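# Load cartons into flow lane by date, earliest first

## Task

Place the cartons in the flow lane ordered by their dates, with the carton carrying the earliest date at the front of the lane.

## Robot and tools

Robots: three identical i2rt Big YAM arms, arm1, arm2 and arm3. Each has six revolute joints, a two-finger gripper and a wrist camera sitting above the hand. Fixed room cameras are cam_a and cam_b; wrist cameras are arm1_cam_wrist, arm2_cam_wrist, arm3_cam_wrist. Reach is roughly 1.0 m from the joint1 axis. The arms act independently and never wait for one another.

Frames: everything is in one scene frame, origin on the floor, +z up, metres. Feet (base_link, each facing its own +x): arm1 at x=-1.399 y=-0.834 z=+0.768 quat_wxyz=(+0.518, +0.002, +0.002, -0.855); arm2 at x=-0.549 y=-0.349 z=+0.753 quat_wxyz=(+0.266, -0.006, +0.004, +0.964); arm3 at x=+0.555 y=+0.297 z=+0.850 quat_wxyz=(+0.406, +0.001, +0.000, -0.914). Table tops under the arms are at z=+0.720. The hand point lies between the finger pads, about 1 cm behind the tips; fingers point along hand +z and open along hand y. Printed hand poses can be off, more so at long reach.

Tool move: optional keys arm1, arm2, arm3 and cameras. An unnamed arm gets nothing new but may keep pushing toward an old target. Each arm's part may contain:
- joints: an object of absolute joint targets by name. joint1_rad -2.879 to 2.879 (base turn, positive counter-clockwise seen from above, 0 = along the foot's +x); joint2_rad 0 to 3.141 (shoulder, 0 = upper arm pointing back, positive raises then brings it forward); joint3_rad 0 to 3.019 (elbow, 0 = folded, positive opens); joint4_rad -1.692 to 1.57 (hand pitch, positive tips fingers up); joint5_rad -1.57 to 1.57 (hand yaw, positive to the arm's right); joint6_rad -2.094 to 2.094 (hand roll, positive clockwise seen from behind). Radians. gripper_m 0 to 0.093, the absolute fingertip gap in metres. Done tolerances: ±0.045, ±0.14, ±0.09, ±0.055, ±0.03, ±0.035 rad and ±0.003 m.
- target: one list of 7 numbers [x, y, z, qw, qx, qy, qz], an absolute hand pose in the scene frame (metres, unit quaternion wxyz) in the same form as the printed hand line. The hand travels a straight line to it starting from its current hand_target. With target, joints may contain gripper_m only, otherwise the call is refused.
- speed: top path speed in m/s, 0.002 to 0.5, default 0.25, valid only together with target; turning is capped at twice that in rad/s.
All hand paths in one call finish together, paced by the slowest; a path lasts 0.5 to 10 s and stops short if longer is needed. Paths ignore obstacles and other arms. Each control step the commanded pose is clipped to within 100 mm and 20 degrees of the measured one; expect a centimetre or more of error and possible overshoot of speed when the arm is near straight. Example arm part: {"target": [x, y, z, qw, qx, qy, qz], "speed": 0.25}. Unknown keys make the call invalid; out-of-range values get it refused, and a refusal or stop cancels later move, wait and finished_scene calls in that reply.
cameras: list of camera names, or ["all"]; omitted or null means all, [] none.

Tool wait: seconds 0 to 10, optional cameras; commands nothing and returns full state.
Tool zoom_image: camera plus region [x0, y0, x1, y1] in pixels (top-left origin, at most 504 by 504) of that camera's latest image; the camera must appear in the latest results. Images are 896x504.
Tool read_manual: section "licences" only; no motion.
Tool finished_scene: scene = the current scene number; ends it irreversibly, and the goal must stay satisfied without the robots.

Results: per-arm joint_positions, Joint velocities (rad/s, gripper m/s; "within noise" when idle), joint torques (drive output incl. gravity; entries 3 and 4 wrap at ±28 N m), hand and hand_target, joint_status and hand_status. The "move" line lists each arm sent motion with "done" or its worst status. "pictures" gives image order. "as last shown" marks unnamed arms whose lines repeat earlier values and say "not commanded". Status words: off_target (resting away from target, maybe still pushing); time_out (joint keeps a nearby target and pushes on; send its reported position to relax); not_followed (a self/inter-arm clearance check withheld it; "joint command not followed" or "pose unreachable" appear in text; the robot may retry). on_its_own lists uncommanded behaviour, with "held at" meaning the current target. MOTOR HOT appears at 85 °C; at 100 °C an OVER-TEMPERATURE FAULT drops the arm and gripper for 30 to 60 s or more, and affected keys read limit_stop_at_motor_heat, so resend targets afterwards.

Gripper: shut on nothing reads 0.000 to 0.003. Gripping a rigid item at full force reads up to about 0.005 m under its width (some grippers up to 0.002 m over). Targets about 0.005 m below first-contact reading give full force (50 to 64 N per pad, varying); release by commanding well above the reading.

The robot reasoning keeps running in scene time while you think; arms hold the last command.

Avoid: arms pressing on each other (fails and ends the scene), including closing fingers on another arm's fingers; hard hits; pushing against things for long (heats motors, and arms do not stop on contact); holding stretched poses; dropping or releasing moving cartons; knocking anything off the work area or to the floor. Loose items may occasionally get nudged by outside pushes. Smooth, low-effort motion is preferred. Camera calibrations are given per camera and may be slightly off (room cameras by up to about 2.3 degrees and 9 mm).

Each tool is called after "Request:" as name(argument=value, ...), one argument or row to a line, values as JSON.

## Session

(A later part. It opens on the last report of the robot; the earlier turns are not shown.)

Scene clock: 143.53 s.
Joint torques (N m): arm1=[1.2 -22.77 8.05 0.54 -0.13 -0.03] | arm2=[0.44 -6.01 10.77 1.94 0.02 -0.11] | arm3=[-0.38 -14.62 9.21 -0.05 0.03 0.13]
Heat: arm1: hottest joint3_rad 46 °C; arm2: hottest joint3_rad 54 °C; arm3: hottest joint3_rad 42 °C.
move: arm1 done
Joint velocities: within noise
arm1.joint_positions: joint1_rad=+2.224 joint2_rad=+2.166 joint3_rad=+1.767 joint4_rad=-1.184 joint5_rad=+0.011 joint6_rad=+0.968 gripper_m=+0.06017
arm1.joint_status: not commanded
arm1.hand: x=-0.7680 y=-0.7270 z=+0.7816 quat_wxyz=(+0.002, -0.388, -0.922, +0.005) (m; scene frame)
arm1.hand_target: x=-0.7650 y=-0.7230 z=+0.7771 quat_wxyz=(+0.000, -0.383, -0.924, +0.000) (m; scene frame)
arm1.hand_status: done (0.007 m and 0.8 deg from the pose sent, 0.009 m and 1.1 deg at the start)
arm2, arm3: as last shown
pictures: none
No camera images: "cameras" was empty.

Request:
move(
  arm1={"joints": {"gripper_m": 0.093}},
  cameras=[],
)

Request:
move(
  arm1={"target": [-0.768, -0.725, 0.93, 0.0, -0.383, -0.924, 0.0]},
  cameras=["arm1_cam_wrist"],
)

Request:
move(
  arm1={"joints": {"joint1_rad": -0.22, "joint2_rad": 1.084, "joint3_rad": 0.981, "joint4_rad": -0.874, "joint5_rad": 0.0, "joint6_rad": 0.0}},
  cameras=["arm1_cam_wrist", "arm2_cam_wrist"],
)

Scene clock: 150.23 s.
Joint torques (N m): arm1=[0.97 -22.89 8.08 0.47 0.09 -0.03] | arm2=[0.5 -5.95 10.77 1.92 0.02 -0.11] | arm3=[-0.5 -14.51 9.24 -0.06 0.03 0.13]
Heat: arm1: hottest joint3_rad 46 °C; arm2: hottest joint3_rad 54 °C; arm3: hottest joint3_rad 42 °C.
move: arm1 done
Joint velocities: within noise
arm1.joint_positions: joint1_rad=+2.224 joint2_rad=+2.168 joint3_rad=+1.767 joint4_rad=-1.181 joint5_rad=+0.006 joint6_rad=+0.968 gripper_m=+0.09283
arm1.joint_status: all done
arm1.hand: x=-0.7679 y=-0.7262 z=+0.7803 quat_wxyz=(+0.003, -0.388, -0.922, +0.003) (m; scene frame)
arm1.hand_target: x=-0.7652 y=-0.7230 z=+0.7770 quat_wxyz=(+0.000, -0.383, -0.924, +0.000) (m; scene frame)
arm1.hand_status: not commanded
arm2, arm3: as last shown
pictures: none
No camera images: "cameras" was empty.

Scene clock: 151.87 s.
Joint torques (N m): arm1=[1.14 -21.77 12.44 -0.24 0.15 -0.04] | arm2=[0.44 -6.01 10.78 1.92 0.02 -0.11] | arm3=[-0.44 -14.86 9.26 -0.02 0.02 0.15]
Heat: arm1: hottest joint3_rad 46 °C; arm2: hottest joint3_rad 54 °C; arm3: hottest joint3_rad 42 °C.
move: arm1 off_target
Joint velocities: within noise
arm1.joint_positions: joint1_rad=+2.224 joint2_rad=+2.050 joint3_rad=+1.938 joint4_rad=-1.493 joint5_rad=+0.005 joint6_rad=+0.968 gripper_m=+0.09294
arm1.joint_status: not commanded
arm1.hand: x=-0.7801 y=-0.7287 z=+0.9160 quat_wxyz=(+0.013, -0.387, -0.922, +0.008) (m; scene frame)
arm1.hand_target: x=-0.7688 y=-0.7251 z=+0.9300 quat_wxyz=(+0.000, -0.383, -0.924, +0.000) (m; scene frame)
arm1.hand_status: off_target (0.019 m and 1.9 deg from the pose sent, 0.150 m and 0.7 deg at the start; pose on its path clipped on 3 of 49 steps)
arm2, arm3: as last shown
pictures: arm1_cam_wrist
camera_calibration:
arm1_cam_wrist: T_world_to_cam=[[-0.711698, -0.702485, 0.000986202, -1.06472], [-0.53897, 0.546938, 0.640602, -0.610876], [-0.450553, 0.455384, -0.767872, 0.807278], [0, 0, 0, 1]] pos_world=[-0.723285, -0.781463, 1.01227]

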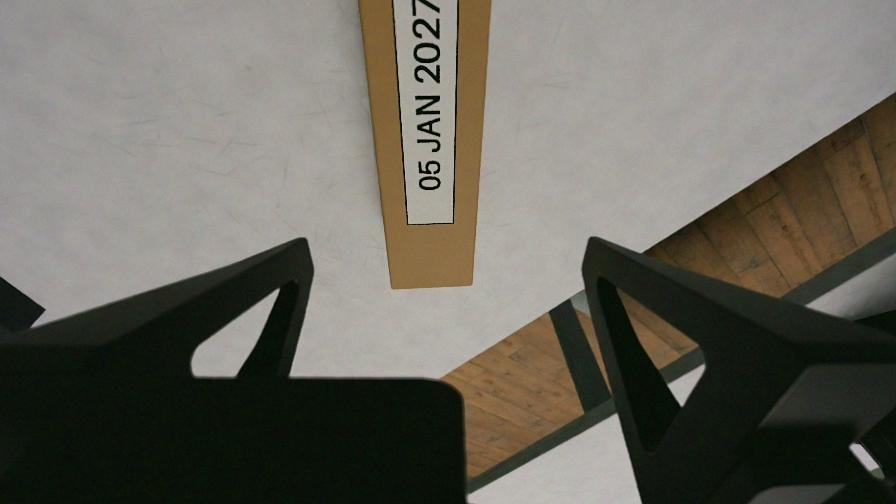

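Scene clock: 154.13 s.
Joint torques (N m): arm1=[-0.03 -9.41 9.87 1.52 0.02 -0.05] | arm2=[0.44 -5.95 10.77 1.92 0.02 -0.11] | arm3=[-0.38 -14.62 9.18 -0.09 0.03 0.13]
Heat: arm1: hottest joint3_rad 46 °C; arm2: hottest joint3_rad 54 °C; arm3: hottest joint3_rad 42 °C.
move: arm1 done
Joint velocities: within noise
arm1.joint_positions: joint1_rad=-0.205 joint2_rad=+1.097 joint3_rad=+0.977 joint4_rad=-0.889 joint5_rad=+0.001 joint6_rad=+0.009 gripper_m=+0.09297
arm1.joint_status: all done
arm1.hand: x=-1.6657 y=-1.1593 z=+1.0098 quat_wxyz=(-0.117, -0.871, -0.408, +0.248) (m; scene frame)
arm1.hand_target: x=-1.6719 y=-1.1576 z=+1.0191 quat_wxyz=(-0.121, -0.868, -0.403, +0.263) (m; scene frame)
arm1.hand_status: not commanded
arm2, arm3: as last shown
pictures: arm1_cam_wrist, arm2_cam_wrist
camera_calibration:
arm1_cam_wrist: T_world_to_cam=[[-0.77848, 0.627337, -0.0204377, -0.545575], [0.620905, 0.774449, 0.12127, 1.80737], [0.0919049, 0.0817161, -0.992409, 1.37352], [0, 0, 0, 1]] pos_world=[-1.67316, -1.1697, 1.13277]
arm2_cam_wrist: T_world_to_cam=[[-0.931835, -0.362871, 0.00275963, -0.639518], [-0.362866, 0.931839, 0.0021202, 0.54921], [-0.00334089, 0.000974305, -0.999994, 1.13453], [0, 0, 0, 1]] pos_world=[-0.392845, -0.744943, 1.13513]

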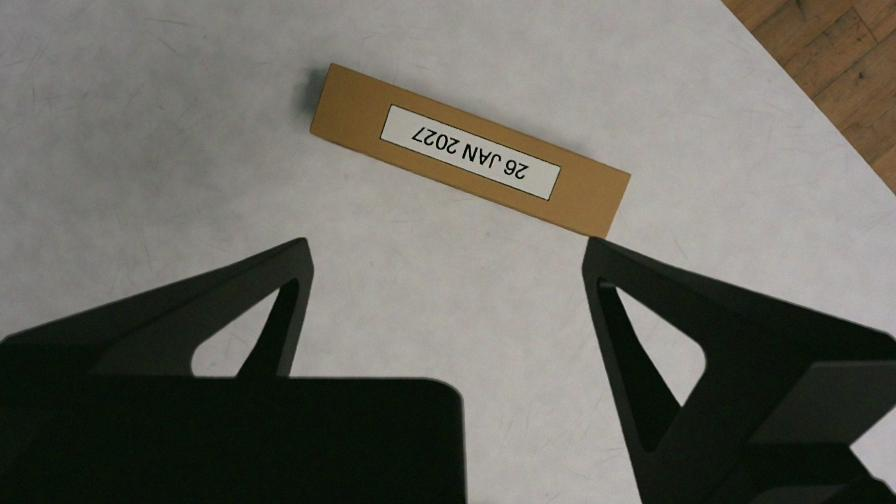

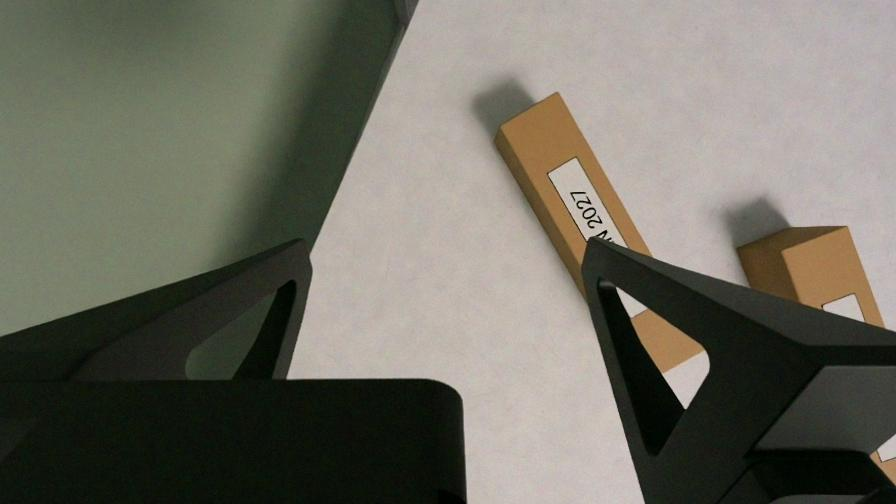

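Request:
move(
  arm1={"joints": {"joint1_rad": -0.226, "joint2_rad": 1.645, "joint3_rad": 1.51, "joint4_rad": -1.42, "joint5_rad": 0.0, "joint6_rad": -1.258}},
  arm2={"joints": {"joint1_rad": 1.609, "joint2_rad": 1.665, "joint3_rad": 1.54, "joint4_rad": -1.422, "joint5_rad": 0.0, "joint6_rad": -1.234}},
  cameras=["arm1_cam_wrist", "arm2_cam_wrist"],
)

Scene clock: 172.23 s.
Joint torques (N m): arm1=[-0.67 -17.08 12.52 -0.31 -0.1 -0.14] | arm2=[0.38 -13.51 14.35 -0.2 -0.17 -0.12] | arm3=[-0.56 -14.56 9.17 0.01 0.04 0.14]
Heat: arm1: hottest joint3_rad 45 °C; arm2: hottest joint3_rad 54 °C; arm3: hottest joint3_rad 42 °C.
move: arm1 done; arm2 done
Joint velocities: within noise
arm1.joint_positions: joint1_rad=-0.210 joint2_rad=+1.653 joint3_rad=+1.457 joint4_rad=-1.411 joint5_rad=+0.001 joint6_rad=-1.249 gripper_m=+0.09299
arm1.joint_status: all done
arm1.hand: x=-1.7095 y=-1.2094 z=+0.9472 quat_wxyz=(-0.002, -0.485, -0.874, -0.021) (m; scene frame)
arm1.hand_target: x=-1.7243 y=-1.2147 z=+0.9707 quat_wxyz=(+0.002, -0.488, -0.873, +0.005) (m; scene frame)
arm1.hand_status: not commanded
arm2.joint_positions: joint1_rad=+1.603 joint2_rad=+1.659 joint3_rad=+1.481 joint4_rad=-1.414 joint5_rad=+0.001 joint6_rad=-1.222 gripper_m=+0.09398
arm2.joint_status: all done
arm2.hand: x=-0.7908 y=-0.7780 z=+0.9439 quat_wxyz=(+0.007, +0.415, +0.910, +0.007) (m; scene frame)
arm2.hand_target: x=-0.7960 y=-0.7936 z=+0.9636 quat_wxyz=(+0.006, +0.407, +0.913, -0.015) (m; scene frame)
arm2.hand_status: not commanded
arm3: as last shown
pictures: arm1_cam_wrist, arm2_cam_wrist
camera_calibration:
arm1_cam_wrist: T_world_to_cam=[[-0.844955, -0.531137, -0.0628079, -2.02401], [-0.443272, 0.629741, 0.637915, -0.602631], [-0.299267, 0.566851, -0.767541, 1.02447], [0, 0, 0, 1]] pos_world=[-1.67073, -1.27625, 1.04363]
arm2_cam_wrist: T_world_to_cam=[[-0.751825, -0.659335, -0.00596233, -1.10384], [-0.548855, 0.620784, 0.559808, -0.4715], [-0.3654, 0.42415, -0.828601, 0.946035], [0, 0, 0, 1]] pos_world=[-0.742995, -0.836359, 1.04125]

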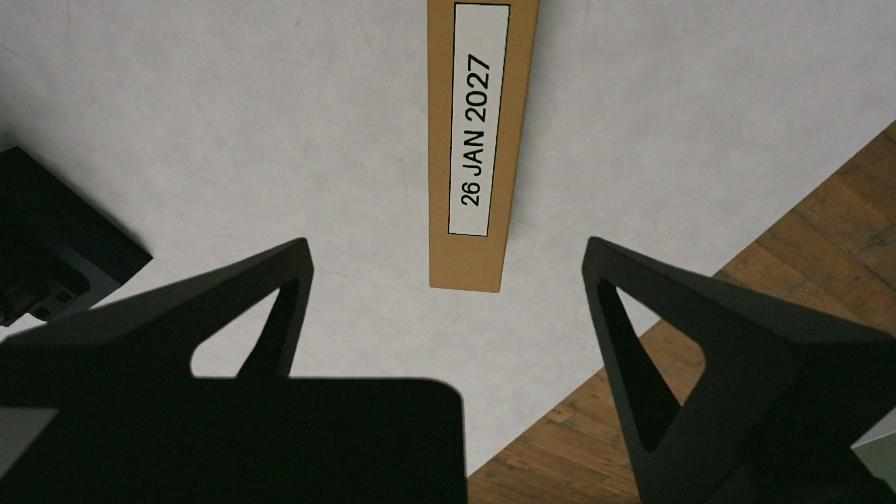

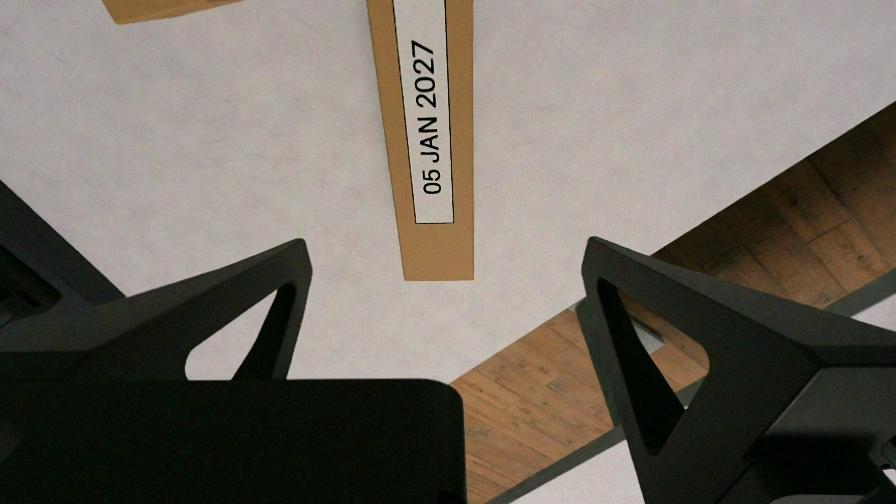

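Request:
move(
  arm1={"target": [-1.729, -1.217, 0.835, 0.0, 0.4924, 0.8704, 0.0]},
  arm2={"target": [-0.775, -0.775, 0.825, 0.0, 0.3939, 0.9191, 0.0]},
  cameras=["arm1_cam_wrist", "arm2_cam_wrist"],
)

Scene clock: 193.40 s.
Joint torques (N m): arm1=[-0.73 -17.79 8.29 0.46 -0.11 -0.01] | arm2=[0.67 -12.57 7.9 0.7 -0.04 -0.12] | arm3=[-0.5 -14.62 9.28 -0.05 0.04 0.15]
Heat: arm1: hottest joint3_rad 48 °C; arm2: hottest joint3_rad 54 °C; arm3: hottest joint3_rad 42 °C.
move: arm1 off_target; arm2 off_target
Joint velocities: within noise
arm1.joint_positions: joint1_rad=-0.213 joint2_rad=+1.779 joint3_rad=+1.291 joint4_rad=-1.110 joint5_rad=+0.000 joint6_rad=-1.249 gripper_m=+0.09299
arm1.joint_status: not commanded
arm1.hand: x=-1.7172 y=-1.2160 z=+0.8269 quat_wxyz=(-0.002, -0.486, -0.874, -0.016) (m; scene frame)
arm1.hand_target: x=-1.7288 y=-1.2168 z=+0.8351 quat_wxyz=(+0.000, -0.492, -0.870, +0.000) (m; scene frame)
arm1.hand_status: off_target (0.014 m and 2.0 deg from the pose sent, 0.114 m and 2.6 deg at the start)
arm2.joint_positions: joint1_rad=+1.620 joint2_rad=+1.713 joint3_rad=+1.247 joint4_rad=-1.098 joint5_rad=+0.012 joint6_rad=-1.230 gripper_m=+0.09398
arm2.joint_status: not commanded
arm2.hand: x=-0.7804 y=-0.7754 z=+0.8344 quat_wxyz=(+0.001, +0.404, +0.915, -0.007) (m; scene frame)
arm2.hand_target: x=-0.7749 y=-0.7748 z=+0.8252 quat_wxyz=(+0.000, +0.394, +0.919, +0.000) (m; scene frame)
arm2.hand_status: off_target (0.011 m and 1.4 deg from the pose sent, 0.120 m and 2.9 deg at the start)
arm3: as last shown
pictures: arm1_cam_wrist, arm2_cam_wrist
camera_calibration:
arm1_cam_wrist: T_world_to_cam=[[-0.84665, -0.529314, -0.0548733, -2.04895], [-0.4386, 0.635698, 0.63523, -0.507598], [-0.301353, 0.561885, -0.770371, 0.926319], [0, 0, 0, 1]] pos_world=[-1.67823, -1.28235, 0.923618]
arm2_cam_wrist: T_world_to_cam=[[-0.735286, -0.677314, 0.0245112, -1.12137], [-0.551044, 0.618482, 0.560205, -0.40994], [-0.394594, 0.398404, -0.827991, 0.814782], [0, 0, 0, 1]] pos_world=[-0.728915, -0.830593, 0.931769]

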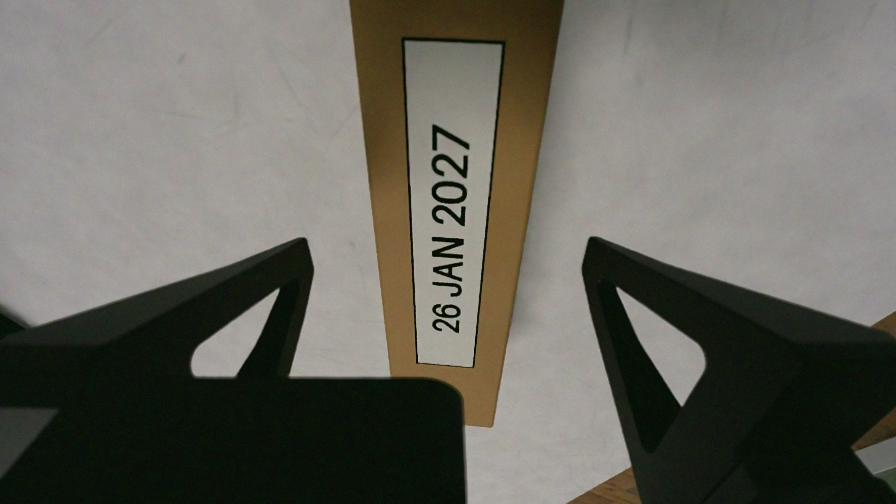

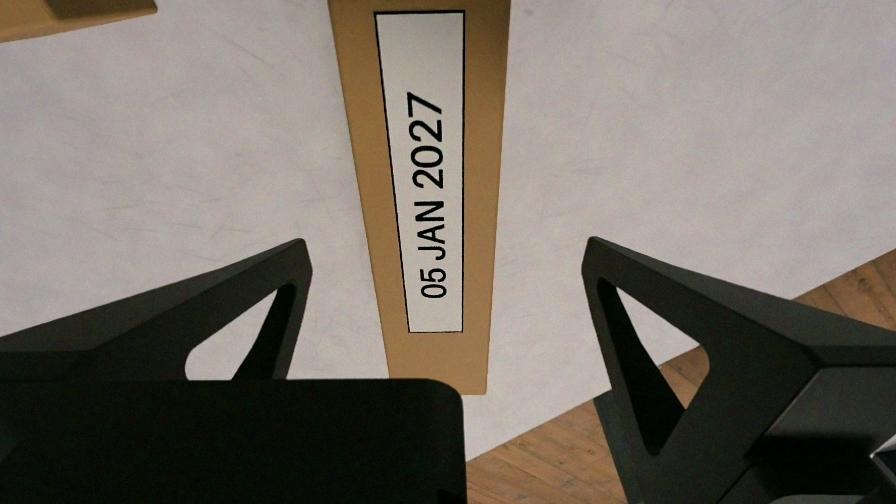

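Request:
move(
  arm2={"target": [-0.772, -0.771, 0.738, 0, 0.3939, 0.9191, 0], "speed": 0.12},
  arm1={"target": [-1.730, -1.217, 0.775, 0, 0.4924, 0.8704, 0], "speed": 0.12},
  cameras=["arm1_cam_wrist", "arm2_cam_wrist"],
)

Scene clock: 213.37 s.
Joint torques (N m): arm1=[-0.85 -17.32 7.1 0.5 -0.11 -0.02] | arm2=[0.62 -13.63 6.89 0.76 -0.04 -0.12] | arm3=[-0.44 -14.62 9.21 -0.03 0.03 0.14]
Heat: arm1: hottest joint3_rad 46 °C; arm2: hottest joint3_rad 53 °C; arm3: hottest joint3_rad 42 °C.
move: arm1 done; arm2 off_target
Joint velocities: within noise
arm1.joint_positions: joint1_rad=-0.214 joint2_rad=+1.848 joint3_rad=+1.238 joint4_rad=-0.966 joint5_rad=+0.000 joint6_rad=-1.249 gripper_m=+0.09299
arm1.joint_status: not commanded
arm1.hand: x=-1.7209 y=-1.2194 z=+0.7760 quat_wxyz=(+0.000, -0.487, -0.874, -0.006) (m; scene frame)
arm1.hand_target: x=-1.7299 y=-1.2168 z=+0.7751 quat_wxyz=(+0.000, -0.492, -0.870, +0.000) (m; scene frame)
arm1.hand_status: done (0.009 m and 1.0 deg from the pose sent, 0.054 m and 2.0 deg at the start)
arm2.joint_positions: joint1_rad=+1.620 joint2_rad=+1.825 joint3_rad=+1.146 joint4_rad=-0.878 joint5_rad=+0.012 joint6_rad=-1.232 gripper_m=+0.09398
arm2.joint_status: not commanded
arm2.hand: x=-0.7786 y=-0.7745 z=+0.7501 quat_wxyz=(+0.000, +0.403, +0.915, -0.010) (m; scene frame)
arm2.hand_target: x=-0.7720 y=-0.7708 z=+0.7384 quat_wxyz=(+0.000, +0.394, +0.919, +0.000) (m; scene frame)
arm2.hand_status: off_target (0.014 m and 1.6 deg from the pose sent, 0.097 m and 1.4 deg at the start)
arm3.joint_positions: joint1_rad=+0.012 joint2_rad=+1.431 joint3_rad=+0.949 joint4_rad=-1.111 joint5_rad=+0.002 joint6_rad=+0.861 gripper_m=+0.09404
arm3.joint_status: not commanded
arm3.hand: x=+0.3096 y=+0.0208 z=+0.9417 quat_wxyz=(+0.009, -1.000, +0.006, -0.007) (m; scene frame)
arm3.hand_target: x=+0.3106 y=+0.0254 z=+0.9419 quat_wxyz=(+0.012, -1.000, +0.014, -0.011) (m; scene frame)
arm3.hand_status: not commanded
pictures: arm1_cam_wrist, arm2_cam_wrist
camera_calibration:
arm1_cam_wrist: T_world_to_cam=[[-0.847846, -0.529114, -0.0345929, -2.07416], [-0.429212, 0.64653, 0.630695, -0.44189], [-0.311344, 0.54958, -0.775259, 0.859514], [0, 0, 0, 1]] pos_world=[-1.68063, -1.28414, 0.873293]
arm2_cam_wrist: T_world_to_cam=[[-0.734494, -0.677905, 0.0310457, -1.12213], [-0.549854, 0.621319, 0.558232, -0.357595], [-0.397717, 0.392947, -0.829104, 0.739488], [0, 0, 0, 1]] pos_world=[-0.726718, -0.829099, 0.847571]

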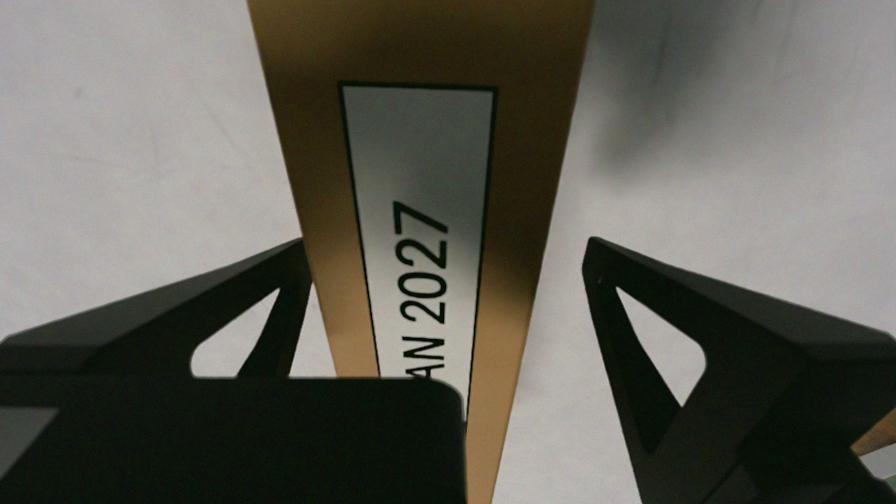

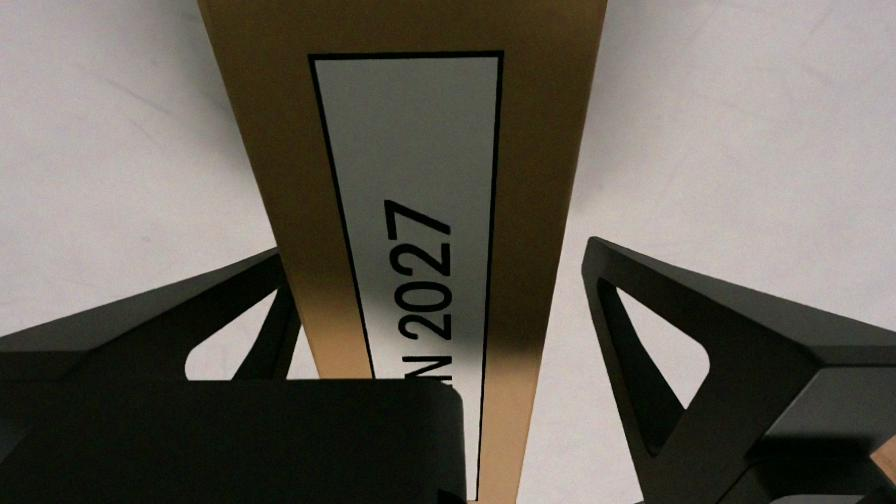

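Request:
move(
  arm1={"target": [-1.732, -1.217, 0.764, 0, 0.4924, 0.8704, 0], "speed": 0.1},
  arm2={"joints": {"gripper_m": 0.05}},
  cameras=[],
)

Request:
move(
  arm1={"joints": {"gripper_m": 0.05}},
  arm2={"target": [-0.779, -0.774, 0.965, 0, 0.3939, 0.9191, 0], "speed": 0.25},
  cameras=["arm1_cam_wrist", "arm2_cam_wrist"],
)

Scene clock: 222.27 s.
Joint torques (N m): arm1=[-0.73 -17.85 6.68 0.62 -0.11 -0.05] | arm2=[0.5 -12.98 6.9 0.75 -0.02 -0.12] | arm3=[-0.44 -14.62 9.18 -0.05 0.04 0.15]
Heat: arm1: hottest joint3_rad 45 °C; arm2: hottest joint3_rad 52 °C; arm3: hottest joint3_rad 42 °C.
move: arm1 done; arm2 off_target
Joint velocities: within noise
arm1.joint_positions: joint1_rad=-0.217 joint2_rad=+1.865 joint3_rad=+1.238 joint4_rad=-0.941 joint5_rad=+0.000 joint6_rad=-1.249 gripper_m=+0.09299
arm1.joint_status: not commanded
arm1.hand: x=-1.7246 y=-1.2214 z=+0.7681 quat_wxyz=(+0.001, -0.488, -0.873, -0.002) (m; scene frame)
arm1.hand_target: x=-1.7318 y=-1.2169 z=+0.7640 quat_wxyz=(+0.000, -0.492, -0.870, +0.000) (m; scene frame)
arm1.hand_status: done (0.010 m and 0.6 deg from the pose sent, 0.017 m and 1.0 deg at the start)
arm2.joint_positions: joint1_rad=+1.621 joint2_rad=+1.825 joint3_rad=+1.144 joint4_rad=-0.878 joint5_rad=+0.011 joint6_rad=-1.232 gripper_m=+0.06064
arm2.joint_status: gripper_m off_target (ended at +0.06067, target +0.05000)
arm2.hand: x=-0.7775 y=-0.7738 z=+0.7494 quat_wxyz=(+0.001, +0.402, +0.915, -0.009) (m; scene frame)
arm2.hand_target: x=-0.7720 y=-0.7707 z=+0.7383 quat_wxyz=(+0.000, +0.394, +0.919, +0.000) (m; scene frame)
arm2.hand_status: not commanded
arm3: as last shown
pictures: none
No camera images: "cameras" was empty.

Scene clock: 224.10 s.
Joint torques (N m): arm1=[-0.79 -17.2 7.1 0.42 0.04 -0.04] | arm2=[0.32 -13.33 15.99 -0.39 -0.04 -0.12] | arm3=[-0.62 -14.62 9.2 -0.05 0.04 0.15]
Heat: arm1: hottest joint3_rad 45 °C; arm2: hottest joint3_rad 53 °C; arm3: hottest joint3_rad 42 °C.
move: arm1 off_target; arm2 off_target
Joint velocities: within noise
arm1.joint_positions: joint1_rad=-0.218 joint2_rad=+1.865 joint3_rad=+1.232 joint4_rad=-0.939 joint5_rad=-0.003 joint6_rad=-1.251 gripper_m=+0.06016
arm1.joint_status: gripper_m off_target (ended at +0.06019, target +0.05000)
arm1.hand: x=-1.7229 y=-1.2200 z=+0.7662 quat_wxyz=(-0.001, -0.488, -0.873, -0.003) (m; scene frame)
arm1.hand_target: x=-1.7317 y=-1.2170 z=+0.7641 quat_wxyz=(+0.000, -0.492, -0.870, +0.000) (m; scene frame)
arm1.hand_status: not commanded
arm2.joint_positions: joint1_rad=+1.621 joint2_rad=+1.613 joint3_rad=+1.394 joint4_rad=-1.430 joint5_rad=+0.012 joint6_rad=-1.235 gripper_m=+0.06064
arm2.joint_status: not commanded
arm2.hand: x=-0.7685 y=-0.7512 z=+0.9339 quat_wxyz=(+0.004, +0.400, +0.916, +0.036) (m; scene frame)
arm2.hand_target: x=-0.7779 y=-0.7719 z=+0.9652 quat_wxyz=(+0.000, +0.394, +0.919, -0.001) (m; scene frame)
arm2.hand_status: off_target (0.040 m and 4.2 deg from the pose sent, 0.216 m and 1.5 deg at the start)
arm3: as last shown
pictures: arm1_cam_wrist, arm2_cam_wrist
camera_calibration:
arm1_cam_wrist: T_world_to_cam=[[-0.849066, -0.527352, -0.0314076, -2.07886], [-0.427682, 0.651258, 0.626858, -0.424831], [-0.31012, 0.545676, -0.7785, 0.851469], [0, 0, 0, 1]] pos_world=[-1.68272, -1.28424, 0.863886]
arm2_cam_wrist: T_world_to_cam=[[-0.730206, -0.680947, -0.0557693, -1.02257], [-0.577741, 0.571833, 0.582428, -0.55033], [-0.364712, 0.457513, -0.810967, 0.943619], [0, 0, 0, 1]] pos_world=[-0.720482, -0.813334, 1.02874]

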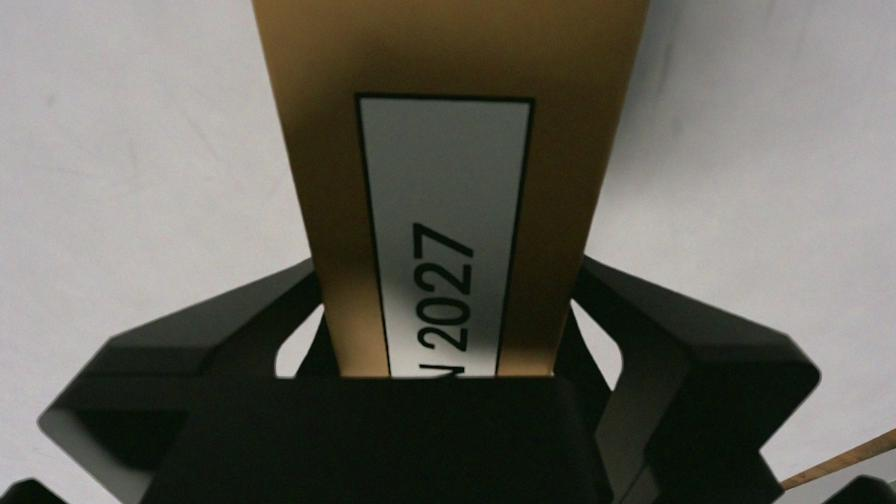

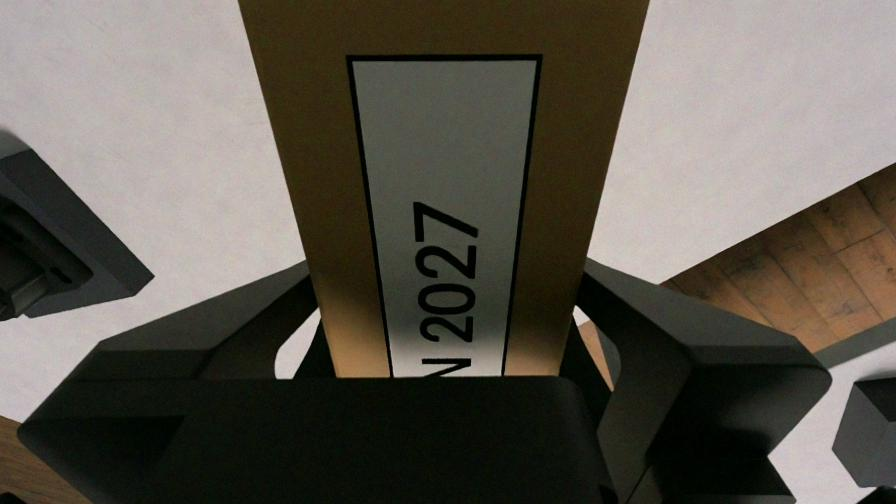

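Request:
move(
  arm1={"target": [-1.735, -1.230, 0.985, 0, 0.4924, 0.8704, 0], "speed": 0.25},
  arm2={"joints": {"joint1_rad": -1.593, "joint2_rad": 1.525, "joint3_rad": 1.40, "joint4_rad": -1.43, "joint5_rad": 0, "joint6_rad": 1.009}},
  cameras=[],
)

Request:
move(
  arm1={"joints": {"joint1_rad": 2.227, "joint2_rad": 2.065, "joint3_rad": 2.10, "joint4_rad": -1.608, "joint5_rad": 0, "joint6_rad": 0.96}},
  arm2={"target": [0.0, 0.0, 0.945, 0, 0, -1, 0], "speed": 0.25},
  cameras=["arm1_cam_wrist", "arm2_cam_wrist", "cam_a"],
)

Scene clock: 232.77 s.
Joint torques (N m): arm1=[0.15 -18.55 14.24 -0.53 0.08 0.08] | arm2=[0.21 -14.68 10.21 -0.18 0 0.08] | arm3=[-0.5 -14.62 9.25 -0.05 0.02 0.15]
Heat: arm1: hottest joint3_rad 44 °C; arm2: hottest joint3_rad 55 °C; arm3: hottest joint3_rad 41 °C.
move: arm1 off_target; arm2 done
Joint velocities: within noise
arm1.joint_positions: joint1_rad=-0.218 joint2_rad=+1.703 joint3_rad=+1.528 joint4_rad=-1.465 joint5_rad=-0.004 joint6_rad=-1.251 gripper_m=+0.06016
arm1.joint_status: not commanded
arm1.hand: x=-1.7192 y=-1.2164 z=+0.9499 quat_wxyz=(-0.008, -0.488, -0.872, -0.037) (m; scene frame)
arm1.hand_target: x=-1.7333 y=-1.2282 z=+0.9850 quat_wxyz=(+0.000, -0.492, -0.870, +0.000) (m; scene frame)
arm1.hand_status: off_target (0.041 m and 4.4 deg from the pose sent, 0.219 m and 0.7 deg at the start; pose on its path clipped on 14 of 78 steps)
arm2.joint_positions: joint1_rad=-1.597 joint2_rad=+1.550 joint3_rad=+1.394 joint4_rad=-1.420 joint5_rad=+0.002 joint6_rad=+0.999 gripper_m=+0.06076
arm2.joint_status: all done
arm2.hand: x=-0.3044 y=+0.0393 z=+0.9563 quat_wxyz=(-0.004, +0.003, -1.000, +0.009) (m; scene frame)
arm2.hand_target: x=-0.3080 y=+0.0385 z=+0.9694 quat_wxyz=(-0.009, +0.000, -1.000, -0.001) (m; scene frame)
arm2.hand_status: not commanded
arm3: as last shown
pictures: none
No camera images: "cameras" was empty.

Scene clock: 235.27 s.
Joint torques (N m): arm1=[1.49 -28.57 11.02 -0.54 0.07 0.13] | arm2=[0.15 -20.66 16.57 -0.39 -0.07 -0.11] | arm3=[-0.38 -14.56 9.25 -0.05 0.04 0.14]
Heat: arm1: hottest joint3_rad 45 °C; arm2: hottest joint3_rad 56 °C; arm3: hottest joint3_rad 41 °C.
move: arm1 done; arm2 off_target
Joint velocities: within noise
arm1.joint_positions: joint1_rad=+2.227 joint2_rad=+2.121 joint3_rad=+2.068 joint4_rad=-1.593 joint5_rad=+0.002 joint6_rad=+0.952 gripper_m=+0.06018
arm1.joint_status: all done
arm1.hand: x=-0.7678 y=-0.7239 z=+0.9220 quat_wxyz=(+0.031, -0.378, -0.925, +0.018) (m; scene frame)
arm1.hand_target: x=-0.7663 y=-0.7239 z=+0.9690 quat_wxyz=(+0.001, -0.383, -0.924, -0.002) (m; scene frame)
arm1.hand_status: not commanded
arm2.joint_positions: joint1_rad=-2.049 joint2_rad=+2.081 joint3_rad=+2.018 joint4_rad=-1.582 joint5_rad=-0.012 joint6_rad=+0.571 gripper_m=+0.06076
arm2.joint_status: not commanded
arm2.hand: x=-0.0161 y=-0.0152 z=+0.9125 quat_wxyz=(+0.030, -0.009, -0.999, +0.021) (m; scene frame)
arm2.hand_target: x=-0.0024 y=-0.0014 z=+0.9453 quat_wxyz=(-0.001, +0.000, -1.000, -0.001) (m; scene frame)
arm2.hand_status: off_target (0.039 m and 4.3 deg from the pose sent, 0.307 m and 1.1 deg at the start)
arm3: as last shown
pictures: arm1_cam_wrist, arm2_cam_wrist, cam_a
camera_calibration:
arm1_cam_wrist: T_world_to_cam=[[-0.697181, -0.716184, 0.0319239, -1.07987], [-0.523282, 0.538826, 0.660184, -0.622597], [-0.490014, 0.443563, -0.750425, 0.760303], [0, 0, 0, 1]] pos_world=[-0.706102, -0.775159, 1.01605]
arm2_cam_wrist: T_world_to_cam=[[-0.0115069, -0.998455, 0.0543588, -0.0669651], [-0.788552, 0.0424884, 0.613498, -0.563866], [-0.61486, -0.0358053, -0.787823, 0.83134], [0, 0, 0, 1]] pos_world=[0.0657487, -0.0131375, 1.00452]

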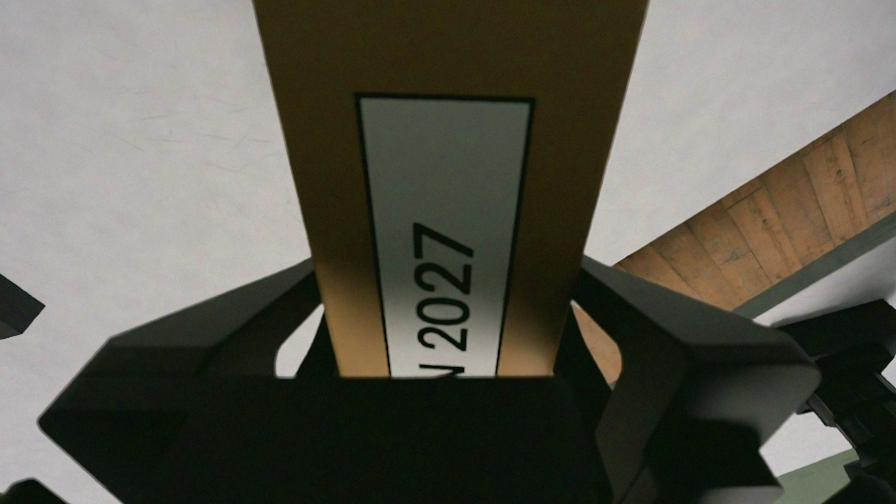

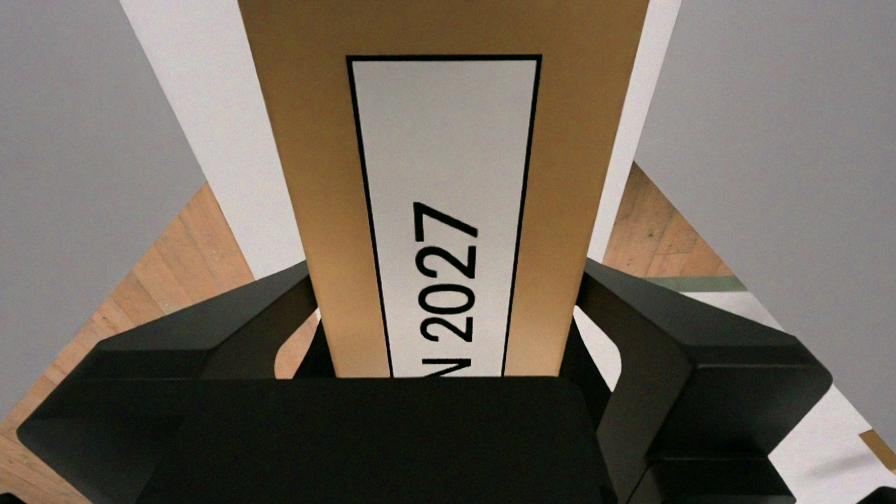

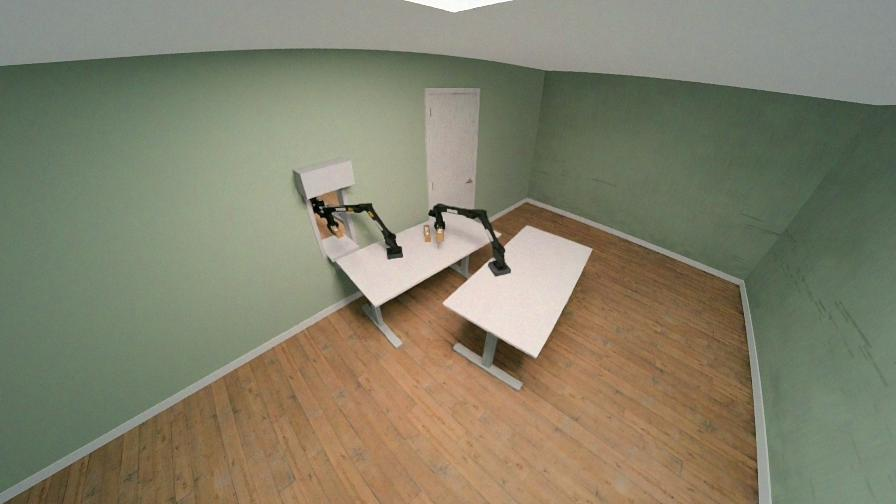

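Request:
move(
  arm1={"target": [-0.765, -0.723, 0.84, 0, -0.383, -0.924, 0], "speed": 0.2},
  arm2={"target": [0.004, 0.008, 0.84, 0, 0, -1, 0], "speed": 0.2},
  cameras=[],
)

Request:
move(
  arm1={"target": [-0.765, -0.723, 0.795, 0, -0.383, -0.924, 0], "speed": 0.12},
  arm2={"target": [0.004, 0.008, 0.80, 0, 0, -1, 0], "speed": 0.12},
  cameras=["arm1_cam_wrist", "arm2_cam_wrist"],
)

Scene clock: 242.27 s.
Joint torques (N m): arm1=[0.97 -26.29 9.43 0.21 0.18 0.13] | arm2=[0.5 -23.3 9.8 0.5 -0.09 -0.04] | arm3=[-0.44 -14.8 9.22 -0.03 0.03 0.14]
Heat: arm1: hottest joint3_rad 45 °C; arm2: hottest joint3_rad 56 °C; arm3: hottest joint3_rad 41 °C.
move: arm1 off_target; arm2 off_target
Joint velocities: within noise
arm1.joint_positions: joint1_rad=+2.227 joint2_rad=+2.149 joint3_rad=+1.822 joint4_rad=-1.306 joint5_rad=+0.004 joint6_rad=+0.953 gripper_m=+0.06018
arm1.joint_status: not commanded
arm1.hand: x=-0.7760 y=-0.7251 z=+0.8123 quat_wxyz=(+0.025, -0.379, -0.925, +0.015) (m; scene frame)
arm1.hand_target: x=-0.7657 y=-0.7231 z=+0.8400 quat_wxyz=(+0.000, -0.383, -0.924, +0.000) (m; scene frame)
arm1.hand_status: off_target (0.030 m and 3.4 deg from the pose sent, 0.082 m and 4.2 deg at the start)
arm2.joint_positions: joint1_rad=-2.044 joint2_rad=+2.166 joint3_rad=+1.933 joint4_rad=-1.369 joint5_rad=-0.012 joint6_rad=+0.571 gripper_m=+0.06076
arm2.joint_status: not commanded
arm2.hand: x=+0.0048 y=-0.0006 z=+0.8261 quat_wxyz=(+0.012, -0.007, -1.000, +0.009) (m; scene frame)
arm2.hand_target: x=+0.0039 y=+0.0078 z=+0.8400 quat_wxyz=(+0.000, +0.000, -1.000, +0.000) (m; scene frame)
arm2.hand_status: off_target (0.016 m and 1.9 deg from the pose sent, 0.079 m and 4.3 deg at the start)
arm3: as last shown
pictures: none
No camera images: "cameras" was empty.

Scene clock: 243.37 s.
Joint torques (N m): arm1=[0.85 -24.82 8.55 0.31 -0.02 0.1] | arm2=[0.5 -22.65 9.32 0.57 -0.08 -0.02] | arm3=[-0.5 -14.74 9.2 0.03 0.03 0.14]
Heat: arm1: hottest joint3_rad 45 °C; arm2: hottest joint3_rad 56 °C; arm3: hottest joint3_rad 41 °C.
move: arm1 off_target; arm2 done
Joint velocities: within noise
arm1.joint_positions: joint1_rad=+2.227 joint2_rad=+2.171 joint3_rad=+1.778 joint4_rad=-1.214 joint5_rad=+0.009 joint6_rad=+0.957 gripper_m=+0.06018
arm1.joint_status: not commanded
arm1.hand: x=-0.7725 y=-0.7252 z=+0.7823 quat_wxyz=(+0.013, -0.381, -0.925, +0.011) (m; scene frame)
arm1.hand_target: x=-0.7652 y=-0.7231 z=+0.7950 quat_wxyz=(+0.000, -0.383, -0.924, +0.000) (m; scene frame)
arm1.hand_status: off_target (0.015 m and 2.0 deg from the pose sent, 0.021 m and 3.4 deg at the start)
arm2.joint_positions: joint1_rad=-2.043 joint2_rad=+2.183 joint3_rad=+1.882 joint4_rad=-1.284 joint5_rad=-0.012 joint6_rad=+0.571 gripper_m=+0.06076
arm2.joint_status: not commanded
arm2.hand: x=+0.0066 y=+0.0009 z=+0.7968 quat_wxyz=(+0.004, -0.006, -1.000, +0.004) (m; scene frame)
arm2.hand_target: x=+0.0039 y=+0.0080 z=+0.8000 quat_wxyz=(+0.000, +0.000, -1.000, +0.000) (m; scene frame)
arm2.hand_status: done (0.008 m and 1.0 deg from the pose sent, 0.027 m and 1.9 deg at the start)
arm3: as last shown
pictures: arm1_cam_wrist, arm2_cam_wrist
camera_calibration:
arm1_cam_wrist: T_world_to_cam=[[-0.701367, -0.712784, 0.00485458, -1.05919], [-0.545821, 0.541434, 0.639475, -0.531525], [-0.458436, 0.445857, -0.768797, 0.6941], [0, 0, 0, 1]] pos_world=[-0.714802, -0.77666, 0.87866]
arm2_cam_wrist: T_world_to_cam=[[-0.00687013, -0.99975, 0.0212909, -0.0179557], [-0.819855, 0.0178216, 0.572294, -0.442657], [-0.57253, -0.0135237, -0.819772, 0.779927], [0, 0, 0, 1]] pos_world=[0.0834943, 0.000485166, 0.893075]

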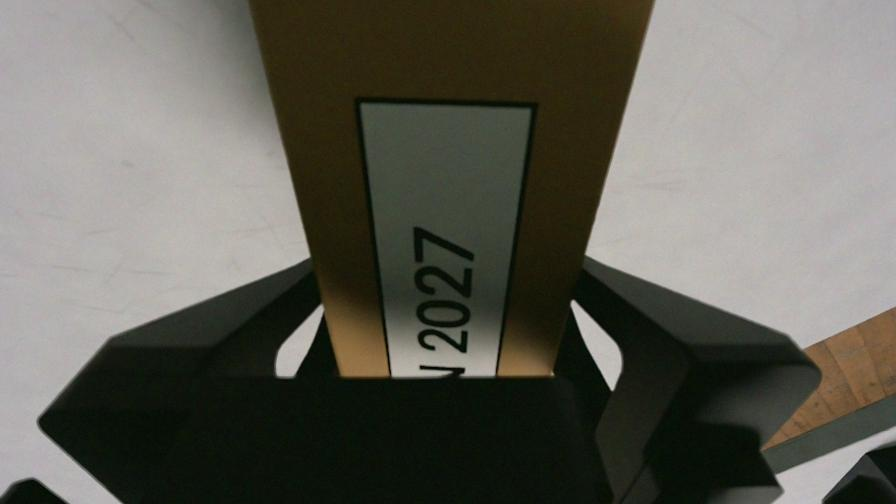

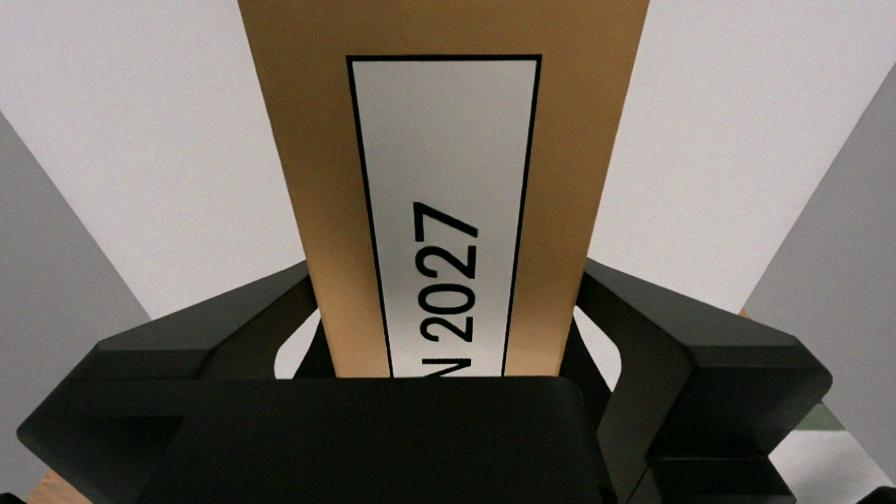

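Request:
move(
  arm1={"target": [-0.765, -0.723, 0.786, 0, -0.383, -0.924, 0], "speed": 0.08},
  arm2={"target": [0.004, 0.008, 0.785, 0, 0, -1, 0], "speed": 0.08},
  cameras=[],
)

Request:
move(
  arm1={"target": [-0.765, -0.723, 0.779, 0, -0.383, -0.924, 0], "speed": 0.06},
  arm2={"target": [0.004, 0.008, 0.777, 0, 0, -1, 0], "speed": 0.06},
  cameras=[],
)

Request:
move(
  arm1={"target": [-0.765, -0.723, 0.772, 0, -0.383, -0.924, 0], "speed": 0.06},
  arm2={"target": [0.004, 0.008, 0.770, 0, 0, -1, 0], "speed": 0.06},
  cameras=["arm1_cam_wrist"],
)

Scene clock: 248.60 s.
Joint torques (N m): arm1=[0.91 -24 8.25 0.47 -0.01 0.05] | arm2=[0.5 -21.77 9.07 0.59 -0.08 -0.03] | arm3=[-0.38 -14.68 9.25 -0.02 0.03 0.15]
Heat: arm1: hottest joint3_rad 45 °C; arm2: hottest joint3_rad 56 °C; arm3: hottest joint3_rad 41 °C.
move: arm1 done; arm2 done
Joint velocities: within noise
arm1.joint_positions: joint1_rad=+2.227 joint2_rad=+2.171 joint3_rad=+1.773 joint4_rad=-1.200 joint5_rad=+0.009 joint6_rad=+0.961 gripper_m=+0.06018
arm1.joint_status: not commanded
arm1.hand: x=-0.7707 y=-0.7249 z=+0.7806 quat_wxyz=(+0.009, -0.383, -0.924, +0.008) (m; scene frame)
arm1.hand_target: x=-0.7650 y=-0.7231 z=+0.7860 quat_wxyz=(+0.000, -0.383, -0.924, +0.000) (m; scene frame)
arm1.hand_status: done (0.008 m and 1.4 deg from the pose sent, 0.009 m and 1.9 deg at the start)
arm2.joint_positions: joint1_rad=-2.043 joint2_rad=+2.194 joint3_rad=+1.865 joint4_rad=-1.253 joint5_rad=-0.012 joint6_rad=+0.571 gripper_m=+0.06076
arm2.joint_status: not commanded
arm2.hand: x=+0.0071 y=+0.0010 z=+0.7837 quat_wxyz=(+0.003, -0.006, -1.000, +0.003) (m; scene frame)
arm2.hand_target: x=+0.0040 y=+0.0079 z=+0.7850 quat_wxyz=(+0.000, +0.000, -1.000, +0.000) (m; scene frame)
arm2.hand_status: done (0.008 m and 0.8 deg from the pose sent, 0.014 m and 1.0 deg at the start)
arm3: as last shown
pictures: none
No camera images: "cameras" was empty.

Scene clock: 249.57 s.
Joint torques (N m): arm1=[0.91 -23.3 8.09 0.54 -0.11 0] | arm2=[0.5 -21.6 8.84 0.59 -0.07 -0.01] | arm3=[-0.32 -14.74 9.24 -0.03 0.04 0.15]
Heat: arm1: hottest joint3_rad 45 °C; arm2: hottest joint3_rad 56 °C; arm3: hottest joint3_rad 41 °C.
move: arm1 done; arm2 done
Joint velocities: within noise
arm1.joint_positions: joint1_rad=+2.227 joint2_rad=+2.171 joint3_rad=+1.769 joint4_rad=-1.187 joint5_rad=+0.011 joint6_rad=+0.965 gripper_m=+0.06018
arm1.joint_status: not commanded
arm1.hand: x=-0.7693 y=-0.7250 z=+0.7791 quat_wxyz=(+0.005, -0.385, -0.923, +0.007) (m; scene frame)
arm1.hand_target: x=-0.7650 y=-0.7231 z=+0.7790 quat_wxyz=(+0.000, -0.383, -0.924, +0.000) (m; scene frame)
arm1.hand_status: done (0.005 m and 1.0 deg from the pose sent, 0.006 m and 1.4 deg at the start)
arm2.joint_positions: joint1_rad=-2.043 joint2_rad=+2.197 joint3_rad=+1.858 joint4_rad=-1.236 joint5_rad=-0.012 joint6_rad=+0.571 gripper_m=+0.06076
arm2.joint_status: not commanded
arm2.hand: x=+0.0079 y=+0.0017 z=+0.7789 quat_wxyz=(+0.000, -0.006, -1.000, +0.002) (m; scene frame)
arm2.hand_target: x=+0.0039 y=+0.0078 z=+0.7770 quat_wxyz=(+0.000, +0.000, -1.000, +0.000) (m; scene frame)
arm2.hand_status: done (0.008 m and 0.7 deg from the pose sent, 0.010 m and 0.8 deg at the start)
arm3.joint_positions: joint1_rad=+0.012 joint2_rad=+1.431 joint3_rad=+0.949 joint4_rad=-1.111 joint5_rad=+0.002 joint6_rad=+0.861 gripper_m=+0.09404
arm3.joint_status: not commanded
arm3.hand: x=+0.3096 y=+0.0208 z=+0.9417 quat_wxyz=(+0.009, -1.000, +0.006, -0.007) (m; scene frame)
arm3.hand_target: x=+0.3106 y=+0.0254 z=+0.9419 quat_wxyz=(+0.012, -1.000, +0.014, -0.011) (m; scene frame)
arm3.hand_status: not commanded
pictures: none
No camera images: "cameras" was empty.

Scene clock: 250.53 s.
Joint torques (N m): arm1=[0.91 -22.71 7.91 0.57 -0.15 -0.01] | arm2=[0.5 -21.36 8.58 0.61 -0.08 -0.02] | arm3=[-0.44 -14.8 9.24 -0.08 0.03 0.14]
Heat: arm1: hottest joint3_rad 45 °C; arm2: hottest joint3_rad 56 °C; arm3: hottest joint3_rad 41 °C.
move: arm1 done; arm2 done
Joint velocities: within noise
arm1.joint_positions: joint1_rad=+2.227 joint2_rad=+2.171 joint3_rad=+1.764 joint4_rad=-1.174 joint5_rad=+0.012 joint6_rad=+0.967 gripper_m=+0.06018
arm1.joint_status: not commanded
arm1.hand: x=-0.7679 y=-0.7249 z=+0.7774 quat_wxyz=(+0.001, -0.385, -0.923, +0.005) (m; scene frame)
arm1.hand_target: x=-0.7651 y=-0.7230 z=+0.7720 quat_wxyz=(+0.000, -0.383, -0.924, +0.000) (m; scene frame)
arm1.hand_status: done (0.006 m and 0.6 deg from the pose sent, 0.009 m and 1.0 deg at the start)
arm2.joint_positions: joint1_rad=-2.042 joint2_rad=+2.199 joint3_rad=+1.856 joint4_rad=-1.222 joint5_rad=-0.012 joint6_rad=+0.571 gripper_m=+0.06076
arm2.joint_status: not commanded
arm2.hand: x=+0.0099 y=+0.0032 z=+0.7771 quat_wxyz=(-0.004, -0.005, -1.000, -0.001) (m; scene frame)
arm2.hand_target: x=+0.0039 y=+0.0080 z=+0.7702 quat_wxyz=(+0.000, +0.000, -1.000, +0.000) (m; scene frame)
arm2.hand_status: done (0.010 m and 0.8 deg from the pose sent, 0.012 m and 0.7 deg at the start)
arm3: as last shown
pictures: arm1_cam_wrist
camera_calibration:
arm1_cam_wrist: T_world_to_cam=[[-0.708281, -0.705766, -0.0152312, -1.04031], [-0.557455, 0.545944, 0.625452, -0.520835], [-0.433107, 0.451486, -0.780114, 0.724709], [0, 0, 0, 1]] pos_world=[-0.713295, -0.777062, 0.875268]

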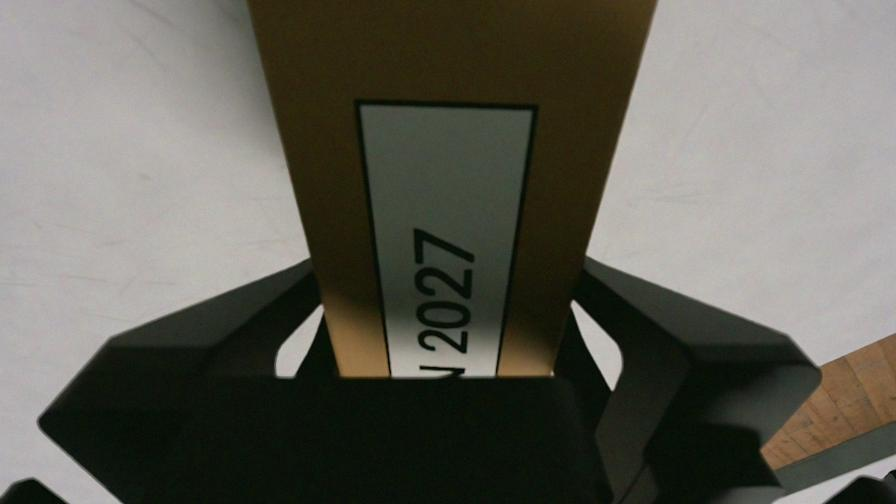

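Request:
move(
  arm1={"target": [-0.766, -0.723, 0.763, 0, -0.383, -0.924, 0], "speed": 0.06},
  arm2={"target": [0.001, 0.008, 0.763, 0, 0, -1, 0], "speed": 0.06},
  cameras=["arm2_cam_wrist"],
)

Scene clock: 255.63 s.
Joint torques (N m): arm1=[0.97 -22.07 7.51 0.94 -0.14 -0.02] | arm2=[0.56 -21.19 7.88 0.65 -0.1 0] | arm3=[-0.44 -14.86 9.21 0.08 0.04 0.15]
Heat: arm1: hottest joint3_rad 45 °C; arm2: hottest joint3_rad 55 °C; arm3: hottest joint3_rad 41 °C.
move: arm1 off_target; arm2 off_target
Joint velocities: within noise
arm1.joint_positions: joint1_rad=+2.227 joint2_rad=+2.171 joint3_rad=+1.757 joint4_rad=-1.163 joint5_rad=+0.011 joint6_rad=+0.967 gripper_m=+0.06018
arm1.joint_status: not commanded
arm1.hand: x=-0.7681 y=-0.7248 z=+0.7748 quat_wxyz=(+0.000, -0.386, -0.923, +0.004) (m; scene frame)
arm1.hand_target: x=-0.7663 y=-0.7231 z=+0.7631 quat_wxyz=(+0.000, -0.383, -0.924, +0.000) (m; scene frame)
arm1.hand_status: off_target (0.012 m and 0.5 deg from the pose sent, 0.015 m and 0.6 deg at the start)
arm2.joint_positions: joint1_rad=-2.041 joint2_rad=+2.199 joint3_rad=+1.845 joint4_rad=-1.203 joint5_rad=-0.012 joint6_rad=+0.571 gripper_m=+0.06076
arm2.joint_status: not commanded
arm2.hand: x=+0.0103 y=+0.0041 z=+0.7734 quat_wxyz=(-0.008, -0.005, -1.000, -0.003) (m; scene frame)
arm2.hand_target: x=+0.0011 y=+0.0078 z=+0.7633 quat_wxyz=(+0.000, +0.000, -1.000, +0.000) (m; scene frame)
arm2.hand_status: off_target (0.014 m and 1.1 deg from the pose sent, 0.017 m and 0.8 deg at the start)
arm3: as last shown
pictures: arm2_cam_wrist
camera_calibration:
arm2_cam_wrist: T_world_to_cam=[[-0.00485462, -0.999965, 0.0068459, -0.00305829], [-0.83353, 0.00782855, 0.552419, -0.410731], [-0.552453, -0.00302448, -0.833539, 0.773256], [0, 0, 0, 1]] pos_world=[0.0848158, 0.00249594, 0.871455]

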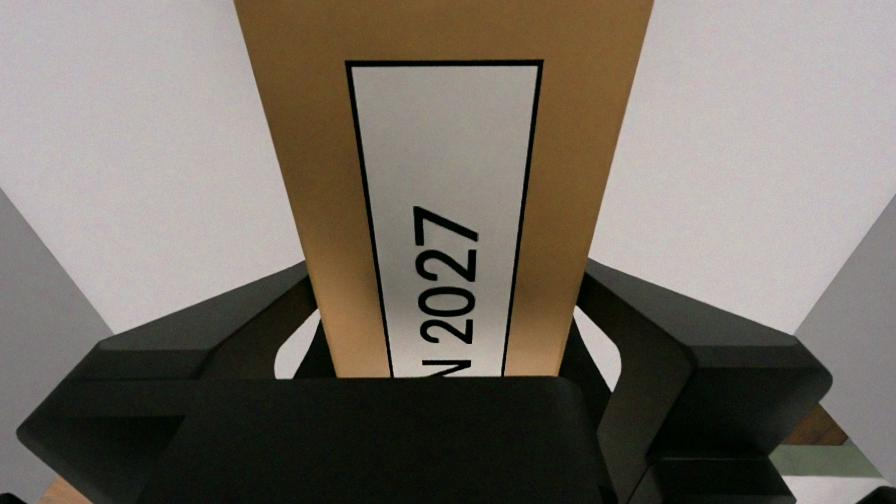

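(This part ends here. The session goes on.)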